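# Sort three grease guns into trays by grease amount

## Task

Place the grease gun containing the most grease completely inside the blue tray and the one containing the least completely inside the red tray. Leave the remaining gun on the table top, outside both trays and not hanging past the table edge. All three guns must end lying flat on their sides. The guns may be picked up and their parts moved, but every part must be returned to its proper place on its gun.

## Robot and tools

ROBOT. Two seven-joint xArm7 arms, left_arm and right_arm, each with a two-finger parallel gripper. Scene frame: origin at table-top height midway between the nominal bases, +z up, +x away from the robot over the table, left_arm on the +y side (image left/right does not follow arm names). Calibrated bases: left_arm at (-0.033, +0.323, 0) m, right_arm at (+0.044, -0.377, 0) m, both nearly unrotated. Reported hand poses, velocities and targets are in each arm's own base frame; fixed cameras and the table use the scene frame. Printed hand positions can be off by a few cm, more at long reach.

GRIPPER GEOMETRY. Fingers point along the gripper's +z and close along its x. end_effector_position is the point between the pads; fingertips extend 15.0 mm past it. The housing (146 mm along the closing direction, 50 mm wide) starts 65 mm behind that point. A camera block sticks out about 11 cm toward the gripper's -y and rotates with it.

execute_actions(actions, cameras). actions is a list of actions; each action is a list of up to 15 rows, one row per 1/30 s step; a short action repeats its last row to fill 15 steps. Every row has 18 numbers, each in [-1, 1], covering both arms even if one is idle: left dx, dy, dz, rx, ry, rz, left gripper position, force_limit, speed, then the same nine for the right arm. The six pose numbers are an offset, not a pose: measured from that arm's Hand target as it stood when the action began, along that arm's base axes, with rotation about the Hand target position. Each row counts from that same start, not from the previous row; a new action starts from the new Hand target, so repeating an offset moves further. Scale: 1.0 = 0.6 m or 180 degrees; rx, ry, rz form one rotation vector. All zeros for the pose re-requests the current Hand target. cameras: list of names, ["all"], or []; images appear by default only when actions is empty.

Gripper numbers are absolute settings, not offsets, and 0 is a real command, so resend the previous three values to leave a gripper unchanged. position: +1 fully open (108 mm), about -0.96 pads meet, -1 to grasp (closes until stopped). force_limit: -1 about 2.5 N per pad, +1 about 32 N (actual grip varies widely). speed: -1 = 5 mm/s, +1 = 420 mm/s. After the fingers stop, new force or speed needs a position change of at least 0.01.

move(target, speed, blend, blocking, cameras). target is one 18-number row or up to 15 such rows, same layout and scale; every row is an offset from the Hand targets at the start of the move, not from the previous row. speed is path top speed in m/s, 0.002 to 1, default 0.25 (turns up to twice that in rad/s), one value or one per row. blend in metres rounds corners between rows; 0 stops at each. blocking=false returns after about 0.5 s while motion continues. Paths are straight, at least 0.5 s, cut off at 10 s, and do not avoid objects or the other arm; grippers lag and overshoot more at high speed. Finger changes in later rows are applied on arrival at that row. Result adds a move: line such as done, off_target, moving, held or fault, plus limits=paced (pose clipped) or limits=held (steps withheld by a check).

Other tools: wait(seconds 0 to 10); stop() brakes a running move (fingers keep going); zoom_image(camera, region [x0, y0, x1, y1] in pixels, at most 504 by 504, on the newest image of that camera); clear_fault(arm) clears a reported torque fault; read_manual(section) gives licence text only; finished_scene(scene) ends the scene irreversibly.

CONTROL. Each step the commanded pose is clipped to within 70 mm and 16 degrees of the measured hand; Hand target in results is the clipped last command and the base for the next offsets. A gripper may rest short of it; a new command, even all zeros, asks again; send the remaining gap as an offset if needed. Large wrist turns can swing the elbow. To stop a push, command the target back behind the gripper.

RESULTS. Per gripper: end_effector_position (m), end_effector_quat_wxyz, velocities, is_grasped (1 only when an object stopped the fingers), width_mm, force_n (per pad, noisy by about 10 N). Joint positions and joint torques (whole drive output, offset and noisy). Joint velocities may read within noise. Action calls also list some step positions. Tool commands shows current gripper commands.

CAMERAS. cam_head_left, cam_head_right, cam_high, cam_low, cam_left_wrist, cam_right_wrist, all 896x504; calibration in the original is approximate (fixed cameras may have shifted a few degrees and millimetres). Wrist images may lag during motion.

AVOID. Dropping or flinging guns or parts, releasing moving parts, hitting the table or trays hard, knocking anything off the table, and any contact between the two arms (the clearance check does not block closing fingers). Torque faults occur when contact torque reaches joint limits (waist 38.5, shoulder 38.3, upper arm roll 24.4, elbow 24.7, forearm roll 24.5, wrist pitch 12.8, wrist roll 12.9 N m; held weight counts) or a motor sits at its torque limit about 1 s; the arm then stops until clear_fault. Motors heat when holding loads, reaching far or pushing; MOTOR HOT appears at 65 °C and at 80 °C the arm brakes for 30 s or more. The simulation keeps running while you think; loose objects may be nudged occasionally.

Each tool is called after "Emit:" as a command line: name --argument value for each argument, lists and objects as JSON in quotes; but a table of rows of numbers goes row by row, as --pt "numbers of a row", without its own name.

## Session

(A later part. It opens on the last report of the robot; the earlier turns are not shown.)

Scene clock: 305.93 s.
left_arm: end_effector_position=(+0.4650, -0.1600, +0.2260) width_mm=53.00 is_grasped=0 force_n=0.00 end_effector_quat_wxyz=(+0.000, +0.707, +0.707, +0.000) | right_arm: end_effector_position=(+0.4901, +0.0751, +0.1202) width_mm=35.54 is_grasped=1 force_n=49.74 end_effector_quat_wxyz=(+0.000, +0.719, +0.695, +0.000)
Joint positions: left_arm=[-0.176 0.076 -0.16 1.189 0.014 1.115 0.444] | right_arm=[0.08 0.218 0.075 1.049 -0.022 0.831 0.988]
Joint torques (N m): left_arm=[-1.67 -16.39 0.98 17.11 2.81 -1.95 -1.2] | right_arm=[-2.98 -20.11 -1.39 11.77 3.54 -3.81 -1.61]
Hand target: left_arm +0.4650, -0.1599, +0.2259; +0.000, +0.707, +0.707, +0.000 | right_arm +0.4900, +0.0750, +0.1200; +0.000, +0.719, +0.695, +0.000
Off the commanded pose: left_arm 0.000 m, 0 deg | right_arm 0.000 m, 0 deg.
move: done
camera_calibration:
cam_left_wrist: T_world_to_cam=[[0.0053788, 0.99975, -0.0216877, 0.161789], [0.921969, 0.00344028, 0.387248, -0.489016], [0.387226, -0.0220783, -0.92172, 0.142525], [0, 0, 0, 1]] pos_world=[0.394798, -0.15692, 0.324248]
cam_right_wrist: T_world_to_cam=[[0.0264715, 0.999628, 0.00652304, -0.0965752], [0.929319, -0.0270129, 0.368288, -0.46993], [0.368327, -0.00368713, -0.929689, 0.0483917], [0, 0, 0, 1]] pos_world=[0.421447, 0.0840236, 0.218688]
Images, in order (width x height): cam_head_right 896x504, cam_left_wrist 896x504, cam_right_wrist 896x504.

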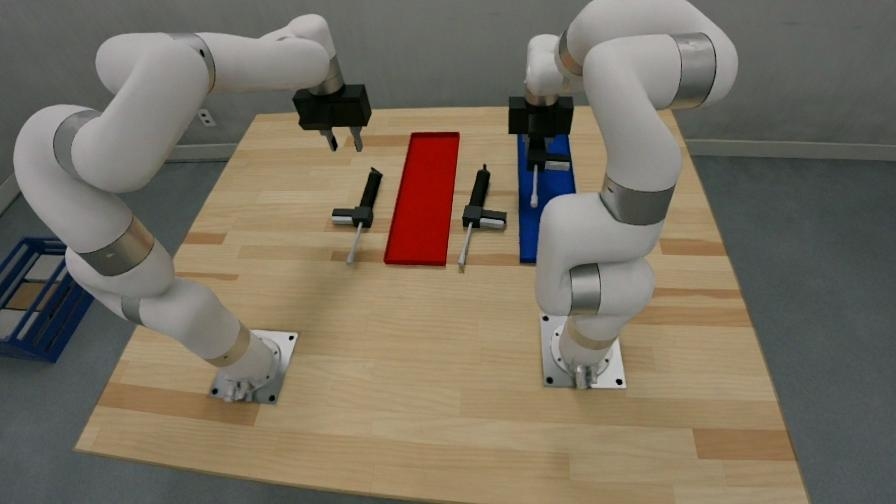

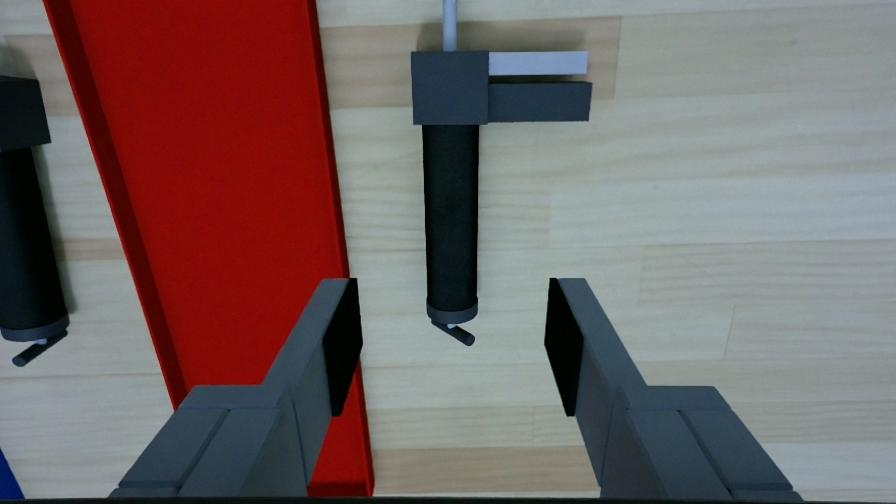

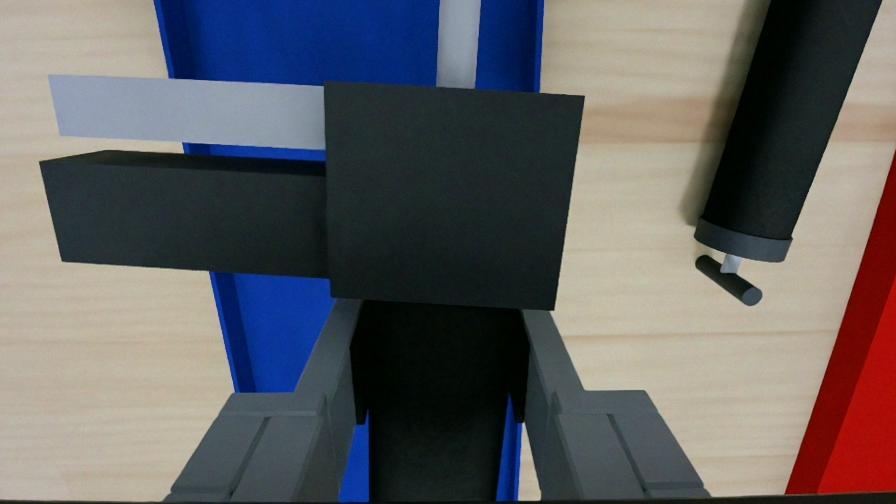

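Emit:
move --pt "-0.0147 -0.0015 -0.293 0 0 0.0026 0 1 0 0 -0.0025 -0.1333 0 0 0 -1 1 0" --pt "-0.0147 -0.0015 -0.3395 0 0 0.0026 0 1 0 0 -0.0025 -0.1573 0 0 0 -1 1 0" --pt "-0.0147 -0.0015 -0.3395 0 0 0.0026 -1 1 0 0 -0.0025 -0.1573 0 0 0 -0.2 1 -0.3" --pt "-0.0147 -0.0015 -0.1232 0 0 0.0026 -1 1 0 0 -0.0025 0.05 0 0 0 -0.2 1 -0.3" --speed '[0.2,0.05,0.1,0.2]' --blend '[0.01,0,0,0]' --cameras '["cam_right_wrist"]'

Emit:
move --target '[-0.0437,-0.0653,0,0,0,-0.5026,-1,1,0,-0.2233,0.3447,0.1667,0,0,0.4997,0,0.2,-0.3]' --speed 0.4 --cameras '["cam_left_wrist","cam_right_wrist"]'

Scene clock: 362.70 s.
left_arm: end_effector_position=(+0.4561, -0.1608, +0.1520) width_mm=35.17 is_grasped=1 force_n=31.95 end_effector_quat_wxyz=(+0.000, +0.705, +0.710, +0.000) | right_arm: end_effector_position=(+0.4900, +0.0735, +0.1499) width_mm=41.99 is_grasped=0 force_n=0.00 end_effector_quat_wxyz=(+0.000, +0.719, +0.695, +0.000)
Joint positions: left_arm=[-0.182 0.133 -0.162 1.037 0.028 0.906 0.418] | right_arm=[0.077 0.171 0.075 1.081 -0.016 0.911 0.981]
Joint torques (N m): left_arm=[4.92 -45.87 -2.42 18.25 -2.21 0.16 0.89] | right_arm=[-4.96 -28.63 2.11 18.74 3.6 0.01 -1.38]
Hand target: left_arm +0.4561, -0.1608, +0.1520; +0.000, +0.705, +0.710, +0.000 | right_arm +0.4900, +0.0735, +0.1500; +0.000, +0.719, +0.695, +0.000
Off the commanded pose: left_arm 0.000 m, 0 deg | right_arm 0.000 m, 0 deg.
move: done
camera_calibration:
cam_right_wrist: T_world_to_cam=[[0.0266417, 0.999625, 0.00635682, -0.0952001], [0.929547, -0.0271124, 0.367705, -0.48089], [0.367739, -0.00388733, -0.929921, 0.0764126], [0, 0, 0, 1]] pos_world=[0.421446, 0.0824234, 0.248488]
Images, in order (width x height): cam_right_wrist 896x504.

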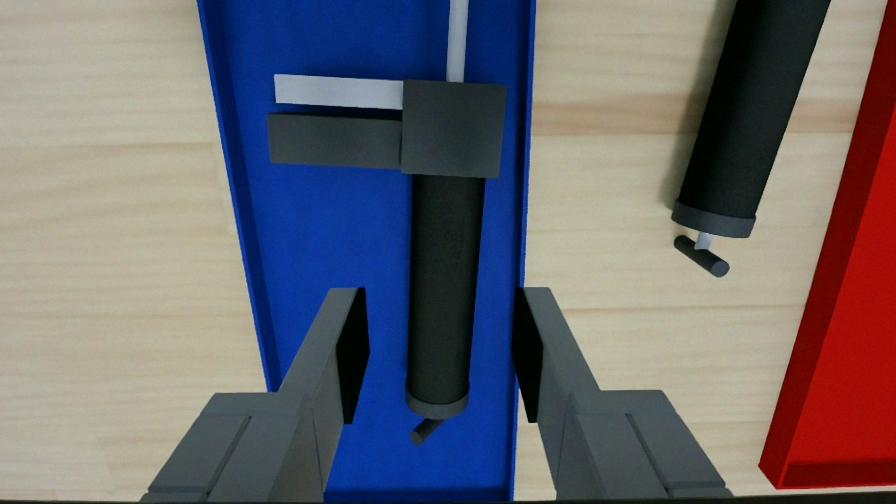

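Scene clock: 365.20 s.
left_arm: end_effector_position=(+0.4299, -0.2000, +0.1520) width_mm=35.17 is_grasped=1 force_n=31.74 end_effector_quat_wxyz=(+0.000, +1.000, +0.000, +0.001) | right_arm: end_effector_position=(+0.3560, +0.2803, +0.2501) width_mm=53.00 is_grasped=0 force_n=0.00 end_effector_quat_wxyz=(+0.000, +0.018, +1.000, +0.000)
Joint positions: left_arm=[-0.146 0.106 -0.295 0.999 0.04 0.897 1.892] | right_arm=[0.322 -0.074 0.335 1.093 0.026 1.163 -0.103]
Joint torques (N m): left_arm=[4.98 -44.42 -2.8 10.67 -1.19 -3.16 0.73] | right_arm=[2.85 -7.87 0.64 19.86 2.83 -0.14 -1.42]
Hand target: left_arm +0.4299, -0.2000, +0.1520; +0.000, +1.000, +0.000, +0.001 | right_arm +0.3560, +0.2803, +0.2500; +0.000, +0.018, +1.000, +0.000
Off the commanded pose: left_arm 0.000 m, 0 deg | right_arm 0.000 m, 0 deg.
move: done
camera_calibration:
cam_left_wrist: T_world_to_cam=[[0.999753, -0.00533465, -0.0215968, -0.428159], [0.00344088, -0.922055, 0.387043, -0.218066], [-0.0219782, -0.387021, -0.921809, 0.190056], [0, 0, 0, 1]] pos_world=[0.432981, -0.129797, 0.250349]
cam_right_wrist: T_world_to_cam=[[-0.999601, 0.0275677, 0.00619068, 0.338842], [0.0279113, 0.929439, 0.367918, -0.334747], [0.00438876, 0.367944, -0.929838, 0.244694], [0, 0, 0, 1]] pos_world=[0.346976, 0.211752, 0.348587]
Images, in order (width x height): cam_left_wrist 896x504, cam_right_wrist 896x504.

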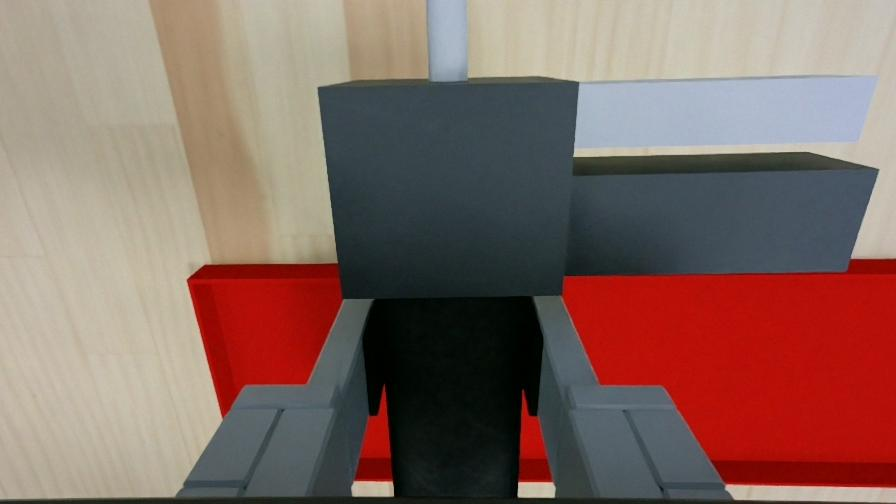

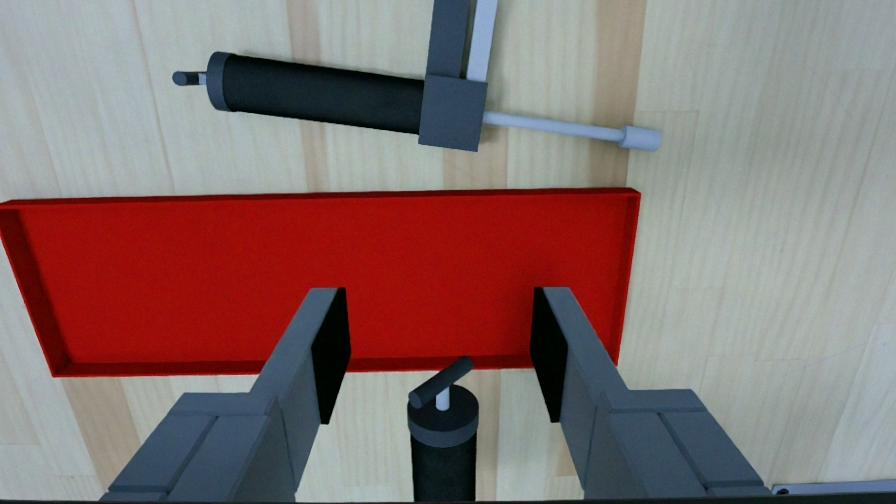

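Emit:
move --pt "0 0 0 0 0 0 -1 1 0 0.0008 0.1287 -0.055 0 0 0 0 0.2 -0.3" --pt "0 0 0 0 0 0 -1 1 0 0.0008 0.1287 -0.1667 0 0 0 0 0.2 -0.3" --pt "0 0 0 0 0 0 -1 1 0 0.0008 0.1287 -0.1667 0 0 0 -1 0.2 -0.3" --speed '[0.25,0.12,0.1]' --blend '[0.02,0,0]' --cameras '["cam_right_wrist"]'

Scene clock: 384.27 s.
left_arm: end_effector_position=(+0.4300, -0.2001, +0.1521) width_mm=35.17 is_grasped=1 force_n=32.22 end_effector_quat_wxyz=(+0.000, +1.000, +0.000, +0.001) | right_arm: end_effector_position=(+0.3565, +0.3576, +0.1500) width_mm=8.25 is_grasped=1 force_n=36.84 end_effector_quat_wxyz=(+0.000, +0.018, +1.000, +0.000)
Joint positions: left_arm=[-0.146 0.106 -0.296 0.999 0.04 0.896 1.892] | right_arm=[0.407 0.216 0.4 1.12 -0.105 0.924 0.113]
Joint torques (N m): left_arm=[3.45 -41.63 -2.37 10.71 -1.11 -1.18 -0.33] | right_arm=[3.16 -12.77 -0.75 11.99 -2.7 -3.11 1.59]
Hand target: left_arm +0.4299, -0.2000, +0.1520; +0.000, +1.000, +0.000, +0.001 | right_arm +0.3565, +0.3576, +0.1500; +0.000, +0.018, +1.000, +0.000
Off the commanded pose: left_arm 0.000 m, 0 deg | right_arm 0.000 m, 0 deg.
move: done
camera_calibration:
cam_right_wrist: T_world_to_cam=[[-0.999602, 0.0274597, 0.00646761, 0.337795], [0.0279132, 0.929477, 0.367823, -0.369673], [0.00408882, 0.367857, -0.929873, 0.123349], [0, 0, 0, 1]] pos_world=[0.347475, 0.288951, 0.248489]
Images, in order (width x height): cam_right_wrist 896x504.

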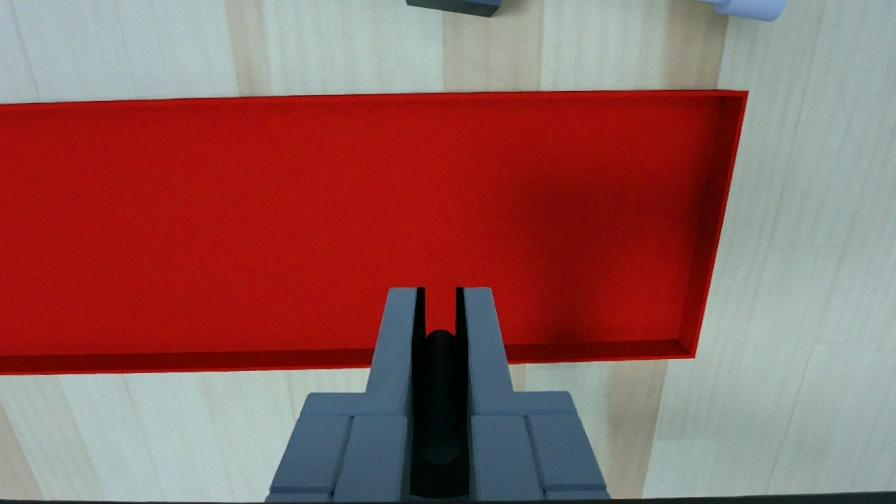

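Emit:
move --target '[0,0,0,0,0,0,-1,1,0,-0.004,-0.108,0,0,0,0,-1,0.2,-0.3]' --speed 0.03 --blocking false

Emit:
wait --seconds 0.2

Emit:
wait --seconds 0.2

Emit:
wait --seconds 0.2

Emit:
wait --seconds 0.2

Emit:
wait --seconds 0.2

Emit:
wait --seconds 0.2

Emit:
wait --seconds 0.2

Emit:
wait --seconds 0.2

Emit:
wait --seconds 1.5

Scene clock: 397.17 s.
left_arm: end_effector_position=(+0.4299, -0.2000, +0.1520) width_mm=35.17 is_grasped=1 force_n=32.54 end_effector_quat_wxyz=(+0.000, +1.000, +0.000, +0.000) | right_arm: end_effector_position=(+0.3561, +0.3449, +0.1500) width_mm=8.25 is_grasped=1 force_n=36.76 end_effector_quat_wxyz=(+0.000, +0.018, +1.000, +0.000) end_effector_velocity=(-0.001, -0.030, +0.000) end_effector_angular_velocity=(+0.000, +0.000, +0.000)
Joint positions: left_arm=[-0.146 0.106 -0.296 0.999 0.04 0.897 1.892] | right_arm=[0.39 0.185 0.396 1.083 -0.09 0.914 0.086]
Joint velocities: left_arm=[within noise] | right_arm=[-0.04 -0.072 -0.011 -0.087 0.035 -0.022 -0.066]
Joint torques (N m): left_arm=[3.61 -25.27 0.24 11.48 0.17 -0.66 -0.51] | right_arm=[-6.6 -28.25 -1.7 8.99 3.44 -3.34 -1.69]
Hand target: left_arm +0.4299, -0.2000, +0.1520; +0.000, +1.000, +0.000, +0.001 | right_arm +0.3560, +0.3429, +0.1500; +0.000, +0.018, +1.000, +0.000
Tool commands: left_gripper/position=-1.0 left_gripper/force_limit=+1.0 left_gripper/speed=+0.0 right_gripper/position=-1.0 right_gripper/force_limit=+0.2 right_gripper/speed=-0.3
Off the commanded pose: left_arm 0.000 m, 0 deg | right_arm 0.052 m, 0 deg.
move: running

Scene clock: 397.37 s.
left_arm: end_effector_position=(+0.4299, -0.2000, +0.1520) width_mm=35.17 is_grasped=1 force_n=32.33 end_effector_quat_wxyz=(+0.000, +1.000, +0.000, +0.000) | right_arm: end_effector_position=(+0.3559, +0.3390, +0.1500) width_mm=8.25 is_grasped=1 force_n=36.76 end_effector_quat_wxyz=(+0.000, +0.018, +1.000, +0.000) end_effector_velocity=(-0.001, -0.029, +0.000) end_effector_angular_velocity=(+0.001, +0.000, +0.002)
Joint positions: left_arm=[-0.146 0.106 -0.296 0.999 0.04 0.897 1.892] | right_arm=[0.382 0.171 0.394 1.066 -0.083 0.909 0.073]
Joint velocities: left_arm=[within noise] | right_arm=[-0.036 -0.069 -0.013 -0.084 0.035 -0.023 -0.066]
Joint torques (N m): left_arm=[3.47 -24.28 0.39 11.94 0.31 -1.01 -0.64] | right_arm=[-6.18 -28.24 -0.97 9.57 3.3 -3.18 -1.96]
Hand target: left_arm +0.4299, -0.2000, +0.1520; +0.000, +1.000, +0.000, +0.001 | right_arm +0.3558, +0.3370, +0.1500; +0.000, +0.018, +1.000, +0.000
Tool commands: left_gripper/position=-1.0 left_gripper/force_limit=+1.0 left_gripper/speed=+0.0 right_gripper/position=-1.0 right_gripper/force_limit=+0.2 right_gripper/speed=-0.3
Off the commanded pose: left_arm 0.000 m, 0 deg | right_arm 0.046 m, 0 deg.
earlier move: running
wait: 0.20 s; no rest

Scene clock: 397.57 s.
left_arm: end_effector_position=(+0.4299, -0.2000, +0.1520) width_mm=35.17 is_grasped=1 force_n=32.14 end_effector_quat_wxyz=(+0.000, +1.000, +0.000, +0.000) | right_arm: end_effector_position=(+0.3556, +0.3331, +0.1500) width_mm=8.25 is_grasped=1 force_n=36.76 end_effector_quat_wxyz=(+0.000, +0.018, +1.000, +0.000) end_effector_velocity=(-0.001, -0.029, +0.000) end_effector_angular_velocity=(+0.001, +0.000, -0.001)
Joint positions: left_arm=[-0.146 0.106 -0.296 0.999 0.04 0.897 1.892] | right_arm=[0.375 0.157 0.391 1.049 -0.076 0.905 0.059]
Joint velocities: left_arm=[within noise] | right_arm=[-0.038 -0.069 -0.014 -0.082 0.035 -0.02 -0.067]
Joint torques (N m): left_arm=[3.62 -23.23 0.44 12.26 0.4 -1.41 -0.52] | right_arm=[-5.55 -26.45 -1.05 9.38 3.53 -3.24 -2.25]
Hand target: left_arm +0.4299, -0.2000, +0.1520; +0.000, +1.000, +0.000, +0.001 | right_arm +0.3555, +0.3311, +0.1500; +0.000, +0.018, +1.000, +0.000
Tool commands: left_gripper/position=-1.0 left_gripper/force_limit=+1.0 left_gripper/speed=+0.0 right_gripper/position=-1.0 right_gripper/force_limit=+0.2 right_gripper/speed=-0.3
Off the commanded pose: left_arm 0.000 m, 0 deg | right_arm 0.040 m, 0 deg.
earlier move: running
wait: 0.20 s; no rest

Scene clock: 397.77 s.
left_arm: end_effector_position=(+0.4299, -0.2000, +0.1520) width_mm=35.17 is_grasped=1 force_n=31.96 end_effector_quat_wxyz=(+0.000, +1.000, +0.000, +0.000) | right_arm: end_effector_position=(+0.3554, +0.3271, +0.1500) width_mm=8.25 is_grasped=1 force_n=36.76 end_effector_quat_wxyz=(+0.000, +0.018, +1.000, +0.000) end_effector_velocity=(-0.001, -0.031, +0.000) end_effector_angular_velocity=(-0.001, +0.001, -0.001)
Joint positions: left_arm=[-0.146 0.106 -0.296 0.999 0.04 0.897 1.892] | right_arm=[0.367 0.143 0.388 1.032 -0.069 0.901 0.046]
Joint velocities: left_arm=[within noise] | right_arm=[-0.038 -0.069 -0.015 -0.083 0.035 -0.019 -0.069]
Joint torques (N m): left_arm=[3.57 -22.43 0.28 12.4 0.54 -1.71 -0.57] | right_arm=[-5.56 -27.62 -1.43 9.12 3.6 -2.6 -1.82]
Hand target: left_arm +0.4299, -0.2000, +0.1520; +0.000, +1.000, +0.000, +0.001 | right_arm +0.3553, +0.3252, +0.1500; +0.000, +0.018, +1.000, +0.000
Tool commands: left_gripper/position=-1.0 left_gripper/force_limit=+1.0 left_gripper/speed=+0.0 right_gripper/position=-1.0 right_gripper/force_limit=+0.2 right_gripper/speed=-0.3
Off the commanded pose: left_arm 0.000 m, 0 deg | right_arm 0.034 m, 0 deg.
earlier move: running
wait: 0.20 s; no rest

Scene clock: 397.97 s.
left_arm: end_effector_position=(+0.4299, -0.2000, +0.1520) width_mm=35.17 is_grasped=1 force_n=31.80 end_effector_quat_wxyz=(+0.000, +1.000, +0.000, +0.000) | right_arm: end_effector_position=(+0.3552, +0.3212, +0.1500) width_mm=8.25 is_grasped=1 force_n=36.76 end_effector_quat_wxyz=(+0.000, +0.018, +1.000, +0.000) end_effector_velocity=(-0.001, -0.030, -0.001) end_effector_angular_velocity=(-0.001, +0.002, -0.001)
Joint positions: left_arm=[-0.146 0.106 -0.296 0.999 0.04 0.897 1.892] | right_arm=[0.36 0.129 0.385 1.016 -0.063 0.897 0.032]
Joint velocities: left_arm=[within noise] | right_arm=[-0.036 -0.066 -0.015 -0.079 0.033 -0.017 -0.067]
Joint torques (N m): left_arm=[3.84 -22.06 0.5 12.98 0.54 -2.03 -0.58] | right_arm=[-4.68 -26.46 -1.16 9.02 3.07 -2.99 -1.74]
Hand target: left_arm +0.4299, -0.2000, +0.1520; +0.000, +1.000, +0.000, +0.001 | right_arm +0.3551, +0.3192, +0.1500; +0.000, +0.018, +1.000, +0.000
Tool commands: left_gripper/position=-1.0 left_gripper/force_limit=+1.0 left_gripper/speed=+0.0 right_gripper/position=-1.0 right_gripper/force_limit=+0.2 right_gripper/speed=-0.3
Off the commanded pose: left_arm 0.000 m, 0 deg | right_arm 0.028 m, 0 deg.
earlier move: running
wait: 0.20 s; no rest

Scene clock: 398.17 s.
left_arm: end_effector_position=(+0.4299, -0.2000, +0.1520) width_mm=35.17 is_grasped=1 force_n=31.66 end_effector_quat_wxyz=(+0.000, +1.000, +0.000, +0.000) | right_arm: end_effector_position=(+0.3550, +0.3153, +0.1500) width_mm=8.25 is_grasped=1 force_n=36.76 end_effector_quat_wxyz=(+0.000, +0.018, +1.000, +0.000) end_effector_velocity=(-0.002, -0.030, -0.001) end_effector_angular_velocity=(+0.000, +0.002, +0.000)
Joint positions: left_arm=[-0.146 0.106 -0.296 0.999 0.04 0.897 1.892] | right_arm=[0.353 0.116 0.382 1 -0.056 0.893 0.018]
Joint velocities: left_arm=[within noise] | right_arm=[-0.034 -0.068 -0.017 -0.081 0.036 -0.018 -0.07]
Joint torques (N m): left_arm=[3.5 -21.48 0.26 13.21 0.9 -2.57 -0.74] | right_arm=[-4.55 -27.21 -1.17 8.89 4.08 -2.88 -2.01]
Hand target: left_arm +0.4299, -0.2000, +0.1520; +0.000, +1.000, +0.000, +0.001 | right_arm +0.3549, +0.3133, +0.1500; +0.000, +0.018, +1.000, +0.000
Tool commands: left_gripper/position=-1.0 left_gripper/force_limit=+1.0 left_gripper/speed=+0.0 right_gripper/position=-1.0 right_gripper/force_limit=+0.2 right_gripper/speed=-0.3
Off the commanded pose: left_arm 0.000 m, 0 deg | right_arm 0.023 m, 0 deg.
earlier move: running
wait: 0.20 s; no rest

Scene clock: 398.37 s.
left_arm: end_effector_position=(+0.4299, -0.2000, +0.1520) width_mm=35.17 is_grasped=1 force_n=31.52 end_effector_quat_wxyz=(+0.000, +1.000, +0.000, +0.000) | right_arm: end_effector_position=(+0.3548, +0.3094, +0.1500) width_mm=8.25 is_grasped=1 force_n=36.76 end_effector_quat_wxyz=(+0.000, +0.018, +1.000, +0.000) end_effector_velocity=(-0.001, -0.030, +0.000) end_effector_angular_velocity=(-0.001, +0.001, +0.000)
Joint positions: left_arm=[-0.146 0.106 -0.296 0.999 0.04 0.897 1.892] | right_arm=[0.346 0.102 0.378 0.984 -0.049 0.89 0.004]
Joint velocities: left_arm=[within noise] | right_arm=[-0.034 -0.067 -0.018 -0.079 0.033 -0.017 -0.069]
Joint torques (N m): left_arm=[3.66 -21.79 0.35 13.46 0.78 -2.78 -0.45] | right_arm=[-5.67 -26.12 -1.36 8.84 3.82 -2.83 -1.8]
Hand target: left_arm +0.4299, -0.2000, +0.1520; +0.000, +1.000, +0.000, +0.001 | right_arm +0.3547, +0.3074, +0.1500; +0.000, +0.018, +1.000, +0.000
Tool commands: left_gripper/position=-1.0 left_gripper/force_limit=+1.0 left_gripper/speed=+0.0 right_gripper/position=-1.0 right_gripper/force_limit=+0.2 right_gripper/speed=-0.3
Off the commanded pose: left_arm 0.000 m, 0 deg | right_arm 0.017 m, 0 deg.
earlier move: running
wait: 0.20 s; no rest

Scene clock: 398.57 s.
left_arm: end_effector_position=(+0.4299, -0.2000, +0.1520) width_mm=35.17 is_grasped=1 force_n=32.78 end_effector_quat_wxyz=(+0.000, +1.000, +0.000, +0.000) | right_arm: end_effector_position=(+0.3545, +0.3034, +0.1500) width_mm=8.25 is_grasped=1 force_n=36.77 end_effector_quat_wxyz=(+0.000, +0.018, +1.000, +0.000) end_effector_velocity=(-0.001, -0.030, +0.000) end_effector_angular_velocity=(+0.001, -0.002, -0.001)
Joint positions: left_arm=[-0.146 0.106 -0.296 0.999 0.04 0.897 1.892] | right_arm=[0.34 0.088 0.375 0.968 -0.042 0.887 -0.01]
Joint velocities: left_arm=[within noise] | right_arm=[-0.034 -0.069 -0.02 -0.079 0.033 -0.018 -0.072]
Joint torques (N m): left_arm=[3.58 -21.28 0.76 13.99 1.04 -2.67 -0.56] | right_arm=[-7.18 -25.27 -1.23 8.66 3.24 -2.67 -1.79]
Hand target: left_arm +0.4299, -0.2000, +0.1520; +0.000, +1.000, +0.000, +0.001 | right_arm +0.3544, +0.3015, +0.1500; +0.000, +0.018, +1.000, +0.000
Tool commands: left_gripper/position=-1.0 left_gripper/force_limit=+1.0 left_gripper/speed=+0.0 right_gripper/position=-1.0 right_gripper/force_limit=+0.2 right_gripper/speed=-0.3
Off the commanded pose: left_arm 0.000 m, 0 deg | right_arm 0.011 m, 0 deg.
earlier move: running
wait: 0.20 s; no rest

Scene clock: 398.77 s.
left_arm: end_effector_position=(+0.4300, -0.2002, +0.1521) width_mm=35.17 is_grasped=1 force_n=33.14 end_effector_quat_wxyz=(+0.000, +1.000, -0.001, +0.001) | right_arm: end_effector_position=(+0.3542, +0.2979, +0.1501) width_mm=8.25 is_grasped=1 force_n=36.78 end_effector_quat_wxyz=(+0.000, +0.018, +1.000, +0.000) end_effector_velocity=(-0.002, -0.027, +0.002) end_effector_angular_velocity=(+0.003, -0.005, +0.005)
Joint positions: left_arm=[-0.146 0.106 -0.296 0.999 0.04 0.896 1.892] | right_arm=[0.333 0.075 0.371 0.953 -0.036 0.883 -0.024]
Joint velocities: left_arm=[within noise] | right_arm=[-0.031 -0.07 -0.017 -0.074 0.033 -0.016 -0.071]
Joint torques (N m): left_arm=[5.06 -21.4 6.07 14.23 1.78 -1.09 -0.53] | right_arm=[-17.24 -24.08 -8.79 5.99 1.29 -0.26 -1.79]
Hand target: left_arm +0.4299, -0.2000, +0.1520; +0.000, +1.000, +0.000, +0.001 | right_arm +0.3542, +0.2955, +0.1500; +0.000, +0.018, +1.000, +0.000
Tool commands: left_gripper/position=-1.0 left_gripper/force_limit=+1.0 left_gripper/speed=+0.0 right_gripper/position=-1.0 right_gripper/force_limit=+0.2 right_gripper/speed=-0.3
Off the commanded pose: left_arm 0.000 m, 0 deg | right_arm 0.005 m, 0 deg.
earlier move: running
wait: 0.20 s; no rest

Scene clock: 399.10 s.
left_arm: end_effector_position=(+0.4299, -0.2002, +0.1521) width_mm=35.17 is_grasped=1 force_n=32.30 end_effector_quat_wxyz=(+0.000, +1.000, -0.001, +0.001) | right_arm: end_effector_position=(+0.3541, +0.2928, +0.1500) width_mm=8.25 is_grasped=1 force_n=36.79 end_effector_quat_wxyz=(+0.000, +0.018, +1.000, +0.000)
Joint positions: left_arm=[-0.146 0.106 -0.296 0.999 0.04 0.896 1.892] | right_arm=[0.328 0.064 0.367 0.941 -0.031 0.881 -0.036]
Joint torques (N m): left_arm=[11.95 -21.26 10.97 14.6 4.28 1.16 -0.58] | right_arm=[-16.2 -24.29 -8.42 5.81 1.2 -0.11 -1.74]
Hand target: left_arm +0.4299, -0.2000, +0.1520; +0.000, +1.000, +0.000, +0.001 | right_arm +0.3541, +0.2928, +0.1500; +0.000, +0.018, +1.000, +0.000
Tool commands: left_gripper/position=-1.0 left_gripper/force_limit=+1.0 left_gripper/speed=+0.0 right_gripper/position=-1.0 right_gripper/force_limit=+0.2 right_gripper/speed=-0.3
Off the commanded pose: left_arm 0.000 m, 0 deg | right_arm 0.000 m, 0 deg.
earlier move: done
wait: 0.33 of 1.5 s (the move ended)

Emit:
move --pt "0 0 0 0 0 0 -1 1 0 0.004 0.1162 0 0 0 0 -1 0.2 -0.3" --pt "0 0 0 0 0 0 -1 1 0 0.004 0.1162 0 0 0 0 0 0.2 -0.3" --pt "0 0 0 0 0 0 -1 1 0 0.004 0.1162 0.15 0 0 0 0 0.2 -0.3" --pt "0.0438 0.0653 0 0 0 0.5026 -1 1 0 0.054 -0.103 0.0833 0 0 -0.5372 0 0.2 -0.3" --pt "0.0438 0.0653 -0.17 0 0 0.5026 -1 1 0 0.054 -0.103 -0.15 0 0 -0.5372 0 0.2 -0.3" --pt "0.0438 0.0653 -0.2163 0 0 0.5026 -1 1 0 0.054 -0.103 -0.18 0 0 -0.5372 0 0.2 -0.3" --speed '[0.06,0.1,0.2,0.4,0.2,0.05]' --blend '[0,0,0.02,0.01,0.01,0]' --cameras '["cam_right_wrist","cam_left_wrist"]'

Scene clock: 454.57 s.
left_arm: end_effector_position=(+0.4561, -0.1608, +0.0223) width_mm=35.17 is_grasped=1 force_n=32.12 end_effector_quat_wxyz=(+0.000, +0.705, +0.710, +0.000) | right_arm: end_effector_position=(+0.3865, +0.2310, +0.0420) width_mm=53.00 is_grasped=0 force_n=0.00 end_effector_quat_wxyz=(+0.000, +0.759, +0.651, +0.000)
Joint positions: left_arm=[-0.199 0.391 -0.138 0.952 0.1 0.567 0.367] | right_arm=[0.295 0.264 0.238 0.824 -0.114 0.571 1.56]
Joint torques (N m): left_arm=[-5.22 -15.73 0.88 12.56 2.61 -3.58 -1.12] | right_arm=[5.99 -10.63 -1.09 8.26 -3.16 -3.59 1.71]
Hand target: left_arm +0.4562, -0.1608, +0.0222; +0.000, +0.705, +0.710, +0.000 | right_arm +0.3865, +0.2310, +0.0420; +0.000, +0.759, +0.651, +0.000
Off the commanded pose: left_arm 0.000 m, 0 deg | right_arm 0.000 m, 0 deg.
move: done
camera_calibration:
cam_left_wrist: T_world_to_cam=[[-0.00285891, 0.999765, -0.0215016, 0.16209], [0.922029, 0.010959, 0.386966, -0.4007], [0.387111, -0.0187188, -0.921843, -0.0412147], [0, 0, 0, 1]] pos_world=[0.385875, -0.158432, 0.120549]
cam_right_wrist: T_world_to_cam=[[0.143975, 0.989561, 0.00641743, -0.292248], [0.919843, -0.136217, 0.367878, -0.311755], [0.364912, -0.0470622, -0.929852, 0.02573], [0, 0, 0, 1]] pos_world=[0.319453, 0.247942, 0.140488]
Images, in order (width x height): cam_left_wrist 896x504, cam_right_wrist 896x504.

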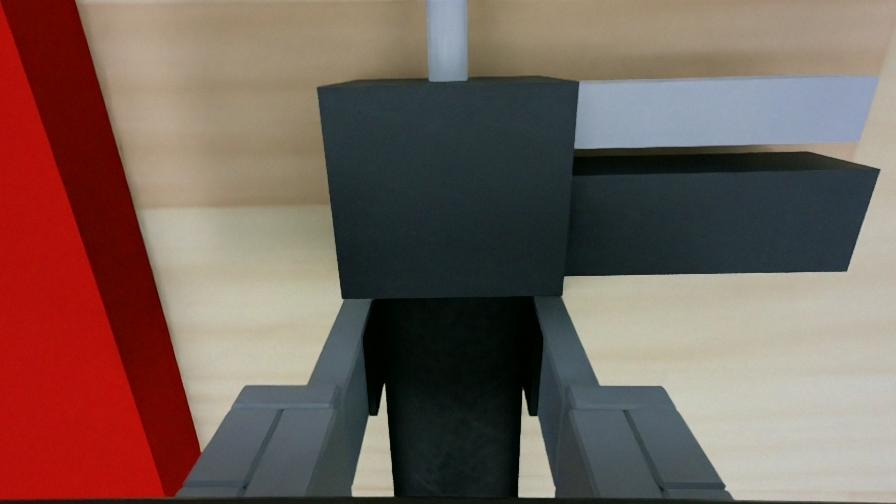

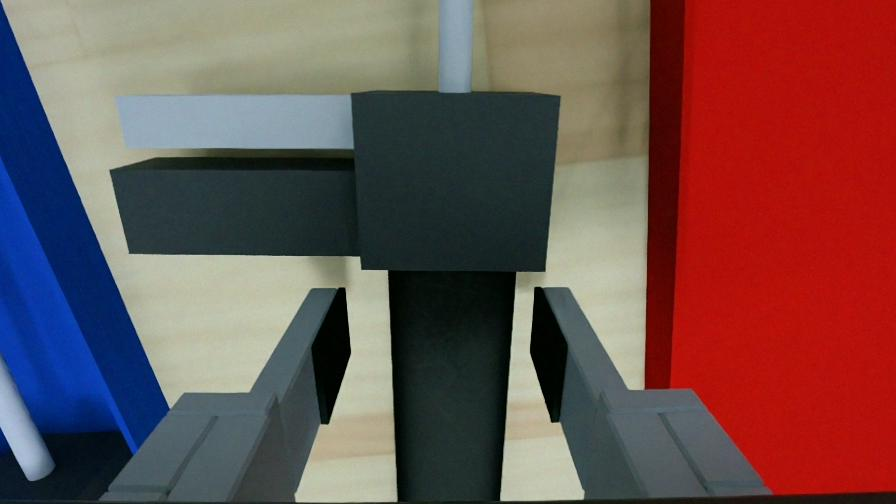

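Emit:
move --pt "0 0 0 0 0 0 -1 1 0 0 0 -0.033 0 0 0 0 0.2 -0.3" --pt "0 0 0 0 0 0 0 0.2 -0.3 0 0 -0.033 0 0 0 -1 1 0" --pt "0 0 0.25 0 0 0 0 0.2 -0.3 0 0 0.1833 0 0 0 -1 1 0" --pt "-0.025 -0.182 0.3797 0 0 -0.5026 0 0.2 -0.3 -0.0425 0.015 0.1833 0 0 0.5372 -1 1 0" --speed '[0.05,0.1,0.2,0.4]' --blend '[0,0,0.03,0]' --cameras '["cam_right_wrist","cam_left_wrist"]'

Scene clock: 471.67 s.
left_arm: end_effector_position=(+0.4412, -0.2700, +0.2501) width_mm=53.00 is_grasped=0 force_n=0.00 end_effector_quat_wxyz=(+0.000, +1.000, +0.000, +0.001) | right_arm: end_effector_position=(+0.3610, +0.2400, +0.1520) width_mm=35.27 is_grasped=1 force_n=40.97 end_effector_quat_wxyz=(+0.000, +0.018, +1.000, +0.000)
Joint positions: left_arm=[-0.233 0.151 -0.34 1.344 0.055 1.201 1.768] | right_arm=[0.298 -0.025 0.288 0.848 0.009 0.871 -0.17]
Joint torques (N m): left_arm=[-5.01 -17.98 -3.29 17.35 -1.11 0.33 0.93] | right_arm=[-0.74 -26.02 -1.35 11.35 3.6 -3.93 -1.6]
Hand target: left_arm +0.4412, -0.2700, +0.2501; +0.000, +1.000, +0.000, +0.001 | right_arm +0.3610, +0.2400, +0.1520; +0.000, +0.018, +1.000, +0.000
Off the commanded pose: left_arm 0.000 m, 0 deg | right_arm 0.000 m, 0 deg.
move: done
camera_calibration:
cam_left_wrist: T_world_to_cam=[[0.999753, -0.0053322, -0.021598, -0.437612], [0.0034416, -0.922091, 0.386958, -0.320556], [-0.0219787, -0.386936, -0.921844, 0.253577], [0, 0, 0, 1]] pos_world=[0.444181, -0.199797, 0.348349]
cam_right_wrist: T_world_to_cam=[[-0.999605, 0.0273667, 0.00643102, 0.345533], [0.0278133, 0.929479, 0.367824, -0.261285], [0.00408864, 0.367858, -0.929873, 0.168414], [0, 0, 0, 1]] pos_world=[0.351975, 0.171451, 0.250489]
Images, in order (width x height): cam_left_wrist 896x504, cam_right_wrist 896x504.

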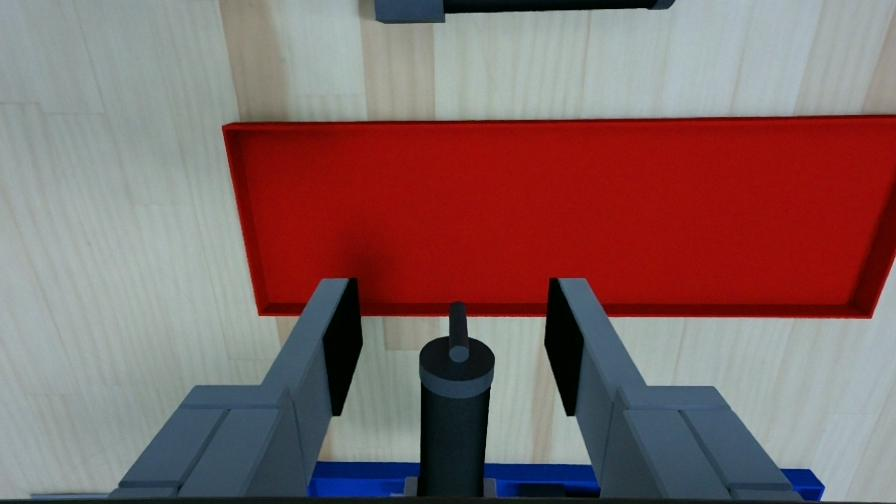

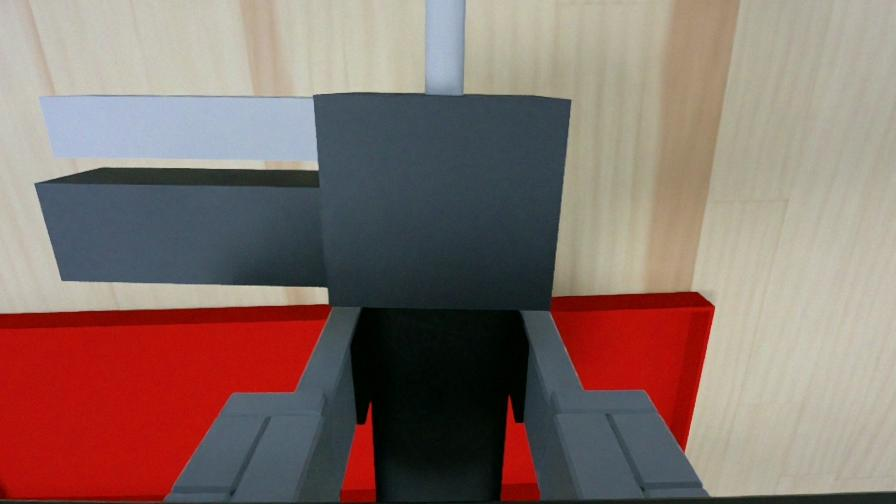

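Emit:
move --pt "0.0055 -0.0925 -0.06 0 0 0 0 0.2 -0.3 0 0 0 0 0 0 -1 1 0" --pt "0.0055 -0.0925 -0.1668 0 0 0 0 0.2 -0.3 0 0 0 0 0 0 -1 1 0" --pt "0.0055 -0.0925 -0.1668 0 0 0 -1 0.2 -0.3 0 0 0 0 0 0 -1 1 0" --speed '[0.25,0.12,0.1]' --blend '[0.02,0,0]' --cameras '["cam_left_wrist"]'

Scene clock: 487.50 s.
left_arm: end_effector_position=(+0.4445, -0.3255, +0.1499) width_mm=8.18 is_grasped=1 force_n=30.08 end_effector_quat_wxyz=(+0.000, +1.000, +0.000, +0.000) | right_arm: end_effector_position=(+0.3611, +0.2399, +0.1520) width_mm=35.27 is_grasped=1 force_n=42.91 end_effector_quat_wxyz=(+0.000, +0.018, +1.000, +0.000)
Joint positions: left_arm=[-0.314 0.362 -0.358 1.32 0.15 0.984 1.623] | right_arm=[0.297 -0.025 0.288 0.848 0.009 0.871 -0.17]
Joint torques (N m): left_arm=[-3.84 -22.99 -1.03 11.36 2.3 -2.51 -1.04] | right_arm=[-0.29 -24.34 0.48 11.95 2.5 -1.95 0.17]
Hand target: left_arm +0.4445, -0.3255, +0.1500; +0.000, +1.000, +0.000, +0.001 | right_arm +0.3610, +0.2400, +0.1520; +0.000, +0.018, +1.000, +0.000
Off the commanded pose: left_arm 0.000 m, 0 deg | right_arm 0.000 m, 0 deg.
move: done
camera_calibration:
cam_left_wrist: T_world_to_cam=[[0.999753, -0.00533371, -0.0215972, -0.44337], [0.0034419, -0.922055, 0.387043, -0.333021], [-0.0219782, -0.387021, -0.921809, 0.139867], [0, 0, 0, 1]] pos_world=[0.447481, -0.255297, 0.248249]
Images, in order (width x height): cam_left_wrist 896x504.

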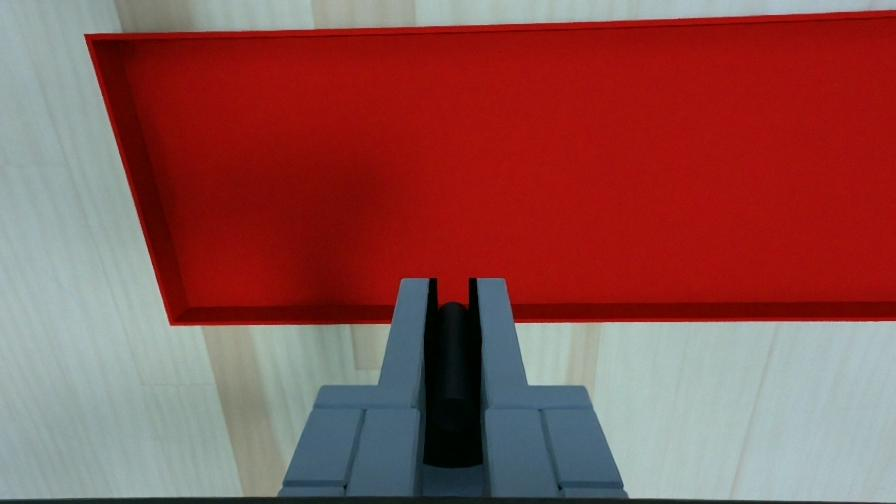

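Emit:
move --target '[0,0.1033,0,0,0,0,-1,0.2,-0.3,0,0,0,0,0,0,-1,1,0]' --speed 0.03 --blocking false

Emit:
wait --seconds 0.2

Emit:
wait --seconds 0.2

Emit:
wait --seconds 0.2

Emit:
wait --seconds 0.2

Emit:
wait --seconds 0.2

Emit:
wait --seconds 0.2

Emit:
wait --seconds 0.2

Emit:
wait --seconds 1.5

Scene clock: 498.70 s.
left_arm: end_effector_position=(+0.4445, -0.3128, +0.1500) width_mm=8.18 is_grasped=1 force_n=30.07 end_effector_quat_wxyz=(+0.000, +1.000, +0.000, +0.000) end_effector_velocity=(+0.000, +0.030, +0.000) end_effector_angular_velocity=(+0.001, +0.001, +0.000) | right_arm: end_effector_position=(+0.3610, +0.2400, +0.1520) width_mm=35.27 is_grasped=1 force_n=42.46 end_effector_quat_wxyz=(+0.000, +0.018, +1.000, +0.000)
Joint positions: left_arm=[-0.294 0.337 -0.355 1.286 0.141 0.973 1.647] | right_arm=[0.298 -0.025 0.288 0.848 0.009 0.871 -0.17]
Joint velocities: left_arm=[0.048 -0.057 0.008 -0.078 -0.023 -0.025 0.059] | right_arm=[within noise]
Joint torques (N m): left_arm=[7.81 -48.01 0.83 9.11 -1.36 -2.92 1.03] | right_arm=[0.3 -14.18 -0.49 19.07 -2.46 -0.69 0.45]
Hand target: left_arm +0.4445, -0.3109, +0.1500; +0.000, +1.000, +0.000, +0.001 | right_arm +0.3610, +0.2400, +0.1520; +0.000, +0.018, +1.000, +0.000
Tool commands: left_gripper/position=-1.0 left_gripper/force_limit=+0.2 left_gripper/speed=-0.3 right_gripper/position=-1.0 right_gripper/force_limit=+1.0 right_gripper/speed=+0.0
Off the commanded pose: left_arm 0.049 m, 0 deg | right_arm 0.000 m, 0 deg.
move: running

Scene clock: 498.90 s.
left_arm: end_effector_position=(+0.4445, -0.3068, +0.1500) width_mm=8.18 is_grasped=1 force_n=30.07 end_effector_quat_wxyz=(+0.000, +1.000, +0.000, +0.001) end_effector_velocity=(+0.000, +0.030, +0.001) end_effector_angular_velocity=(+0.000, -0.001, -0.001) | right_arm: end_effector_position=(+0.3610, +0.2400, +0.1520) width_mm=35.27 is_grasped=1 force_n=42.46 end_effector_quat_wxyz=(+0.000, +0.018, +1.000, +0.000)
Joint positions: left_arm=[-0.285 0.326 -0.353 1.271 0.136 0.967 1.659] | right_arm=[0.298 -0.025 0.288 0.848 0.009 0.871 -0.17]
Joint velocities: left_arm=[0.047 -0.059 0.008 -0.077 -0.024 -0.024 0.06] | right_arm=[within noise]
Joint torques (N m): left_arm=[6.92 -46.9 1.34 9.08 -1.42 -2.92 0.98] | right_arm=[-2.07 -13.57 -1.27 19.2 -2.25 -0.8 0.41]
Hand target: left_arm +0.4445, -0.3049, +0.1500; +0.000, +1.000, +0.000, +0.001 | right_arm +0.3610, +0.2400, +0.1520; +0.000, +0.018, +1.000, +0.000
Tool commands: left_gripper/position=-1.0 left_gripper/force_limit=+0.2 left_gripper/speed=-0.3 right_gripper/position=-1.0 right_gripper/force_limit=+1.0 right_gripper/speed=+0.0
Off the commanded pose: left_arm 0.043 m, 0 deg | right_arm 0.000 m, 0 deg.
earlier move: running
wait: 0.20 s; no rest

Scene clock: 499.10 s.
left_arm: end_effector_position=(+0.4445, -0.3009, +0.1500) width_mm=8.18 is_grasped=1 force_n=30.07 end_effector_quat_wxyz=(+0.000, +1.000, +0.000, +0.001) end_effector_velocity=(+0.000, +0.029, +0.000) end_effector_angular_velocity=(+0.000, +0.000, +0.000) | right_arm: end_effector_position=(+0.3610, +0.2400, +0.1520) width_mm=35.27 is_grasped=1 force_n=42.44 end_effector_quat_wxyz=(+0.000, +0.018, +1.000, +0.000)
Joint positions: left_arm=[-0.275 0.315 -0.352 1.256 0.131 0.963 1.671] | right_arm=[0.298 -0.025 0.288 0.848 0.009 0.871 -0.17]
Joint velocities: left_arm=[0.046 -0.056 0.009 -0.073 -0.024 -0.023 0.06] | right_arm=[within noise]
Joint torques (N m): left_arm=[6.9 -46.21 0.87 8.66 -1.28 -2.78 1.08] | right_arm=[-2.29 -12.66 -1.28 19.01 -2.34 -0.97 0.37]
Hand target: left_arm +0.4445, -0.2990, +0.1500; +0.000, +1.000, +0.000, +0.001 | right_arm +0.3610, +0.2400, +0.1520; +0.000, +0.018, +1.000, +0.000
Tool commands: left_gripper/position=-1.0 left_gripper/force_limit=+0.2 left_gripper/speed=-0.3 right_gripper/position=-1.0 right_gripper/force_limit=+1.0 right_gripper/speed=+0.0
Off the commanded pose: left_arm 0.037 m, 0 deg | right_arm 0.000 m, 0 deg.
earlier move: running
wait: 0.20 s; no rest

Scene clock: 499.30 s.
left_arm: end_effector_position=(+0.4445, -0.2950, +0.1500) width_mm=8.18 is_grasped=1 force_n=30.07 end_effector_quat_wxyz=(+0.000, +1.000, +0.000, +0.001) end_effector_velocity=(+0.000, +0.030, +0.000) end_effector_angular_velocity=(+0.000, +0.001, +0.002) | right_arm: end_effector_position=(+0.3610, +0.2400, +0.1520) width_mm=35.27 is_grasped=1 force_n=42.35 end_effector_quat_wxyz=(+0.000, +0.018, +1.000, +0.000)
Joint positions: left_arm=[-0.266 0.304 -0.35 1.241 0.126 0.958 1.683] | right_arm=[0.298 -0.025 0.288 0.848 0.009 0.871 -0.17]
Joint velocities: left_arm=[0.046 -0.056 0.01 -0.074 -0.025 -0.023 0.061] | right_arm=[within noise]
Joint torques (N m): left_arm=[8.59 -47.48 1.13 9.33 -0.58 -2.24 1.03] | right_arm=[-2.33 -12.12 -1.35 18.64 -2.35 -1.31 0.33]
Hand target: left_arm +0.4445, -0.2931, +0.1500; +0.000, +1.000, +0.000, +0.001 | right_arm +0.3610, +0.2400, +0.1520; +0.000, +0.018, +1.000, +0.000
Tool commands: left_gripper/position=-1.0 left_gripper/force_limit=+0.2 left_gripper/speed=-0.3 right_gripper/position=-1.0 right_gripper/force_limit=+1.0 right_gripper/speed=+0.0
Off the commanded pose: left_arm 0.031 m, 0 deg | right_arm 0.000 m, 0 deg.
earlier move: running
wait: 0.20 s; no rest

Scene clock: 499.50 s.
left_arm: end_effector_position=(+0.4444, -0.2892, +0.1500) width_mm=8.18 is_grasped=1 force_n=30.07 end_effector_quat_wxyz=(+0.000, +1.000, -0.001, +0.001) end_effector_velocity=(-0.003, +0.029, -0.002) end_effector_angular_velocity=(+0.003, +0.007, -0.002) | right_arm: end_effector_position=(+0.3610, +0.2400, +0.1520) width_mm=35.27 is_grasped=1 force_n=42.33 end_effector_quat_wxyz=(+0.000, +0.018, +1.000, +0.000)
Joint positions: left_arm=[-0.257 0.293 -0.348 1.227 0.122 0.953 1.695] | right_arm=[0.298 -0.025 0.288 0.848 0.009 0.871 -0.17]
Joint velocities: left_arm=[0.044 -0.051 0.008 -0.072 -0.024 -0.018 0.06] | right_arm=[within noise]
Joint torques (N m): left_arm=[12.08 -46.37 5.17 9.12 -0.27 -2.68 1.26] | right_arm=[-2.7 -11.45 -1.45 17.05 -2.29 -1.36 0.34]
Hand target: left_arm +0.4445, -0.2871, +0.1500; +0.000, +1.000, +0.000, +0.001 | right_arm +0.3610, +0.2400, +0.1520; +0.000, +0.018, +1.000, +0.000
Tool commands: left_gripper/position=-1.0 left_gripper/force_limit=+0.2 left_gripper/speed=-0.3 right_gripper/position=-1.0 right_gripper/force_limit=+1.0 right_gripper/speed=+0.0
Off the commanded pose: left_arm 0.026 m, 0 deg | right_arm 0.000 m, 0 deg.
earlier move: running
wait: 0.20 s; no rest

Scene clock: 499.70 s.
left_arm: end_effector_position=(+0.4445, -0.2833, +0.1500) width_mm=8.18 is_grasped=1 force_n=30.07 end_effector_quat_wxyz=(+0.000, +1.000, -0.001, +0.001) end_effector_velocity=(+0.000, +0.032, -0.003) end_effector_angular_velocity=(+0.004, +0.006, +0.004) | right_arm: end_effector_position=(+0.3611, +0.2400, +0.1521) width_mm=35.27 is_grasped=1 force_n=42.82 end_effector_quat_wxyz=(+0.000, +0.018, +1.000, +0.000)
Joint positions: left_arm=[-0.248 0.282 -0.346 1.213 0.117 0.949 1.708] | right_arm=[0.298 -0.025 0.288 0.848 0.009 0.871 -0.17]
Joint velocities: left_arm=[0.047 -0.049 0.014 -0.07 -0.022 -0.019 0.062] | right_arm=[within noise]
Joint torques (N m): left_arm=[16.67 -46.47 9.96 7.99 1.05 -0.88 1] | right_arm=[-2.8 -11.11 -2.05 14.18 -2.36 -0.68 0.34]
Hand target: left_arm +0.4445, -0.2812, +0.1500; +0.000, +1.000, +0.000, +0.001 | right_arm +0.3610, +0.2400, +0.1520; +0.000, +0.018, +1.000, +0.000
Tool commands: left_gripper/position=-1.0 left_gripper/force_limit=+0.2 left_gripper/speed=-0.3 right_gripper/position=-1.0 right_gripper/force_limit=+1.0 right_gripper/speed=+0.0
Off the commanded pose: left_arm 0.020 m, 0 deg | right_arm 0.000 m, 0 deg.
earlier move: running
wait: 0.20 s; no rest

Scene clock: 499.90 s.
left_arm: end_effector_position=(+0.4445, -0.2772, +0.1500) width_mm=8.18 is_grasped=1 force_n=30.08 end_effector_quat_wxyz=(+0.000, +1.000, +0.000, +0.001) end_effector_velocity=(+0.000, +0.030, +0.000) end_effector_angular_velocity=(+0.000, -0.001, -0.001) | right_arm: end_effector_position=(+0.3611, +0.2400, +0.1521) width_mm=35.27 is_grasped=1 force_n=42.79 end_effector_quat_wxyz=(+0.000, +0.018, +1.000, +0.000)
Joint positions: left_arm=[-0.239 0.272 -0.343 1.199 0.113 0.945 1.72] | right_arm=[0.298 -0.025 0.288 0.848 0.009 0.871 -0.17]
Joint velocities: left_arm=[0.045 -0.054 0.012 -0.069 -0.023 -0.021 0.064] | right_arm=[within noise]
Joint torques (N m): left_arm=[17.5 -45.42 10.39 7.86 1.52 -0.79 1.16] | right_arm=[-3.52 -10.62 -2.31 11.61 -2.08 -0.33 0.36]
Hand target: left_arm +0.4445, -0.2752, +0.1500; +0.000, +1.000, +0.000, +0.001 | right_arm +0.3610, +0.2400, +0.1520; +0.000, +0.018, +1.000, +0.000
Tool commands: left_gripper/position=-1.0 left_gripper/force_limit=+0.2 left_gripper/speed=-0.3 right_gripper/position=-1.0 right_gripper/force_limit=+1.0 right_gripper/speed=+0.0
Off the commanded pose: left_arm 0.014 m, 0 deg | right_arm 0.000 m, 0 deg.
earlier move: running
wait: 0.20 s; no rest

Scene clock: 500.10 s.
left_arm: end_effector_position=(+0.4445, -0.2712, +0.1500) width_mm=8.18 is_grasped=1 force_n=30.07 end_effector_quat_wxyz=(+0.000, +1.000, +0.000, +0.001) end_effector_velocity=(+0.000, +0.030, +0.000) end_effector_angular_velocity=(+0.001, +0.001, -0.001) | right_arm: end_effector_position=(+0.3611, +0.2400, +0.1521) width_mm=35.27 is_grasped=1 force_n=43.06 end_effector_quat_wxyz=(+0.000, +0.018, +1.000, +0.000)
Joint positions: left_arm=[-0.231 0.261 -0.341 1.186 0.108 0.941 1.733] | right_arm=[0.298 -0.025 0.288 0.848 0.009 0.871 -0.17]
Joint velocities: left_arm=[0.044 -0.052 0.013 -0.067 -0.023 -0.019 0.064] | right_arm=[within noise]
Joint torques (N m): left_arm=[18.77 -44.88 11.46 7.59 1.23 -0.9 0.98] | right_arm=[-4.02 -9.53 -2.58 8.7 -2.37 0.33 0.31]
Hand target: left_arm +0.4445, -0.2693, +0.1500; +0.000, +1.000, +0.000, +0.001 | right_arm +0.3610, +0.2400, +0.1520; +0.000, +0.018, +1.000, +0.000
Tool commands: left_gripper/position=-1.0 left_gripper/force_limit=+0.2 left_gripper/speed=-0.3 right_gripper/position=-1.0 right_gripper/force_limit=+1.0 right_gripper/speed=+0.0
Off the commanded pose: left_arm 0.008 m, 0 deg | right_arm 0.000 m, 0 deg.
earlier move: running
wait: 0.20 s; no rest

Scene clock: 500.53 s.
left_arm: end_effector_position=(+0.4445, -0.2636, +0.1500) width_mm=8.18 is_grasped=1 force_n=30.08 end_effector_quat_wxyz=(+0.000, +1.000, +0.000, +0.001) | right_arm: end_effector_position=(+0.3611, +0.2400, +0.1520) width_mm=35.27 is_grasped=1 force_n=43.35 end_effector_quat_wxyz=(+0.000, +0.018, +1.000, +0.000)
Joint positions: left_arm=[-0.219 0.248 -0.337 1.169 0.102 0.936 1.749] | right_arm=[0.298 -0.025 0.288 0.848 0.009 0.871 -0.17]
Joint torques (N m): left_arm=[18.64 -44.24 11.92 7.55 1.71 -1.06 0.96] | right_arm=[-5.14 -8.75 -3.4 7.35 -2.33 1.63 0.3]
Hand target: left_arm +0.4445, -0.2636, +0.1500; +0.000, +1.000, +0.000, +0.001 | right_arm +0.3610, +0.2400, +0.1520; +0.000, +0.018, +1.000, +0.000
Tool commands: left_gripper/position=-1.0 left_gripper/force_limit=+0.2 left_gripper/speed=-0.3 right_gripper/position=-1.0 right_gripper/force_limit=+1.0 right_gripper/speed=+0.0
Off the commanded pose: left_arm 0.000 m, 0 deg | right_arm 0.000 m, 0 deg.
earlier move: done
wait: 0.43 of 1.5 s (the move ended)


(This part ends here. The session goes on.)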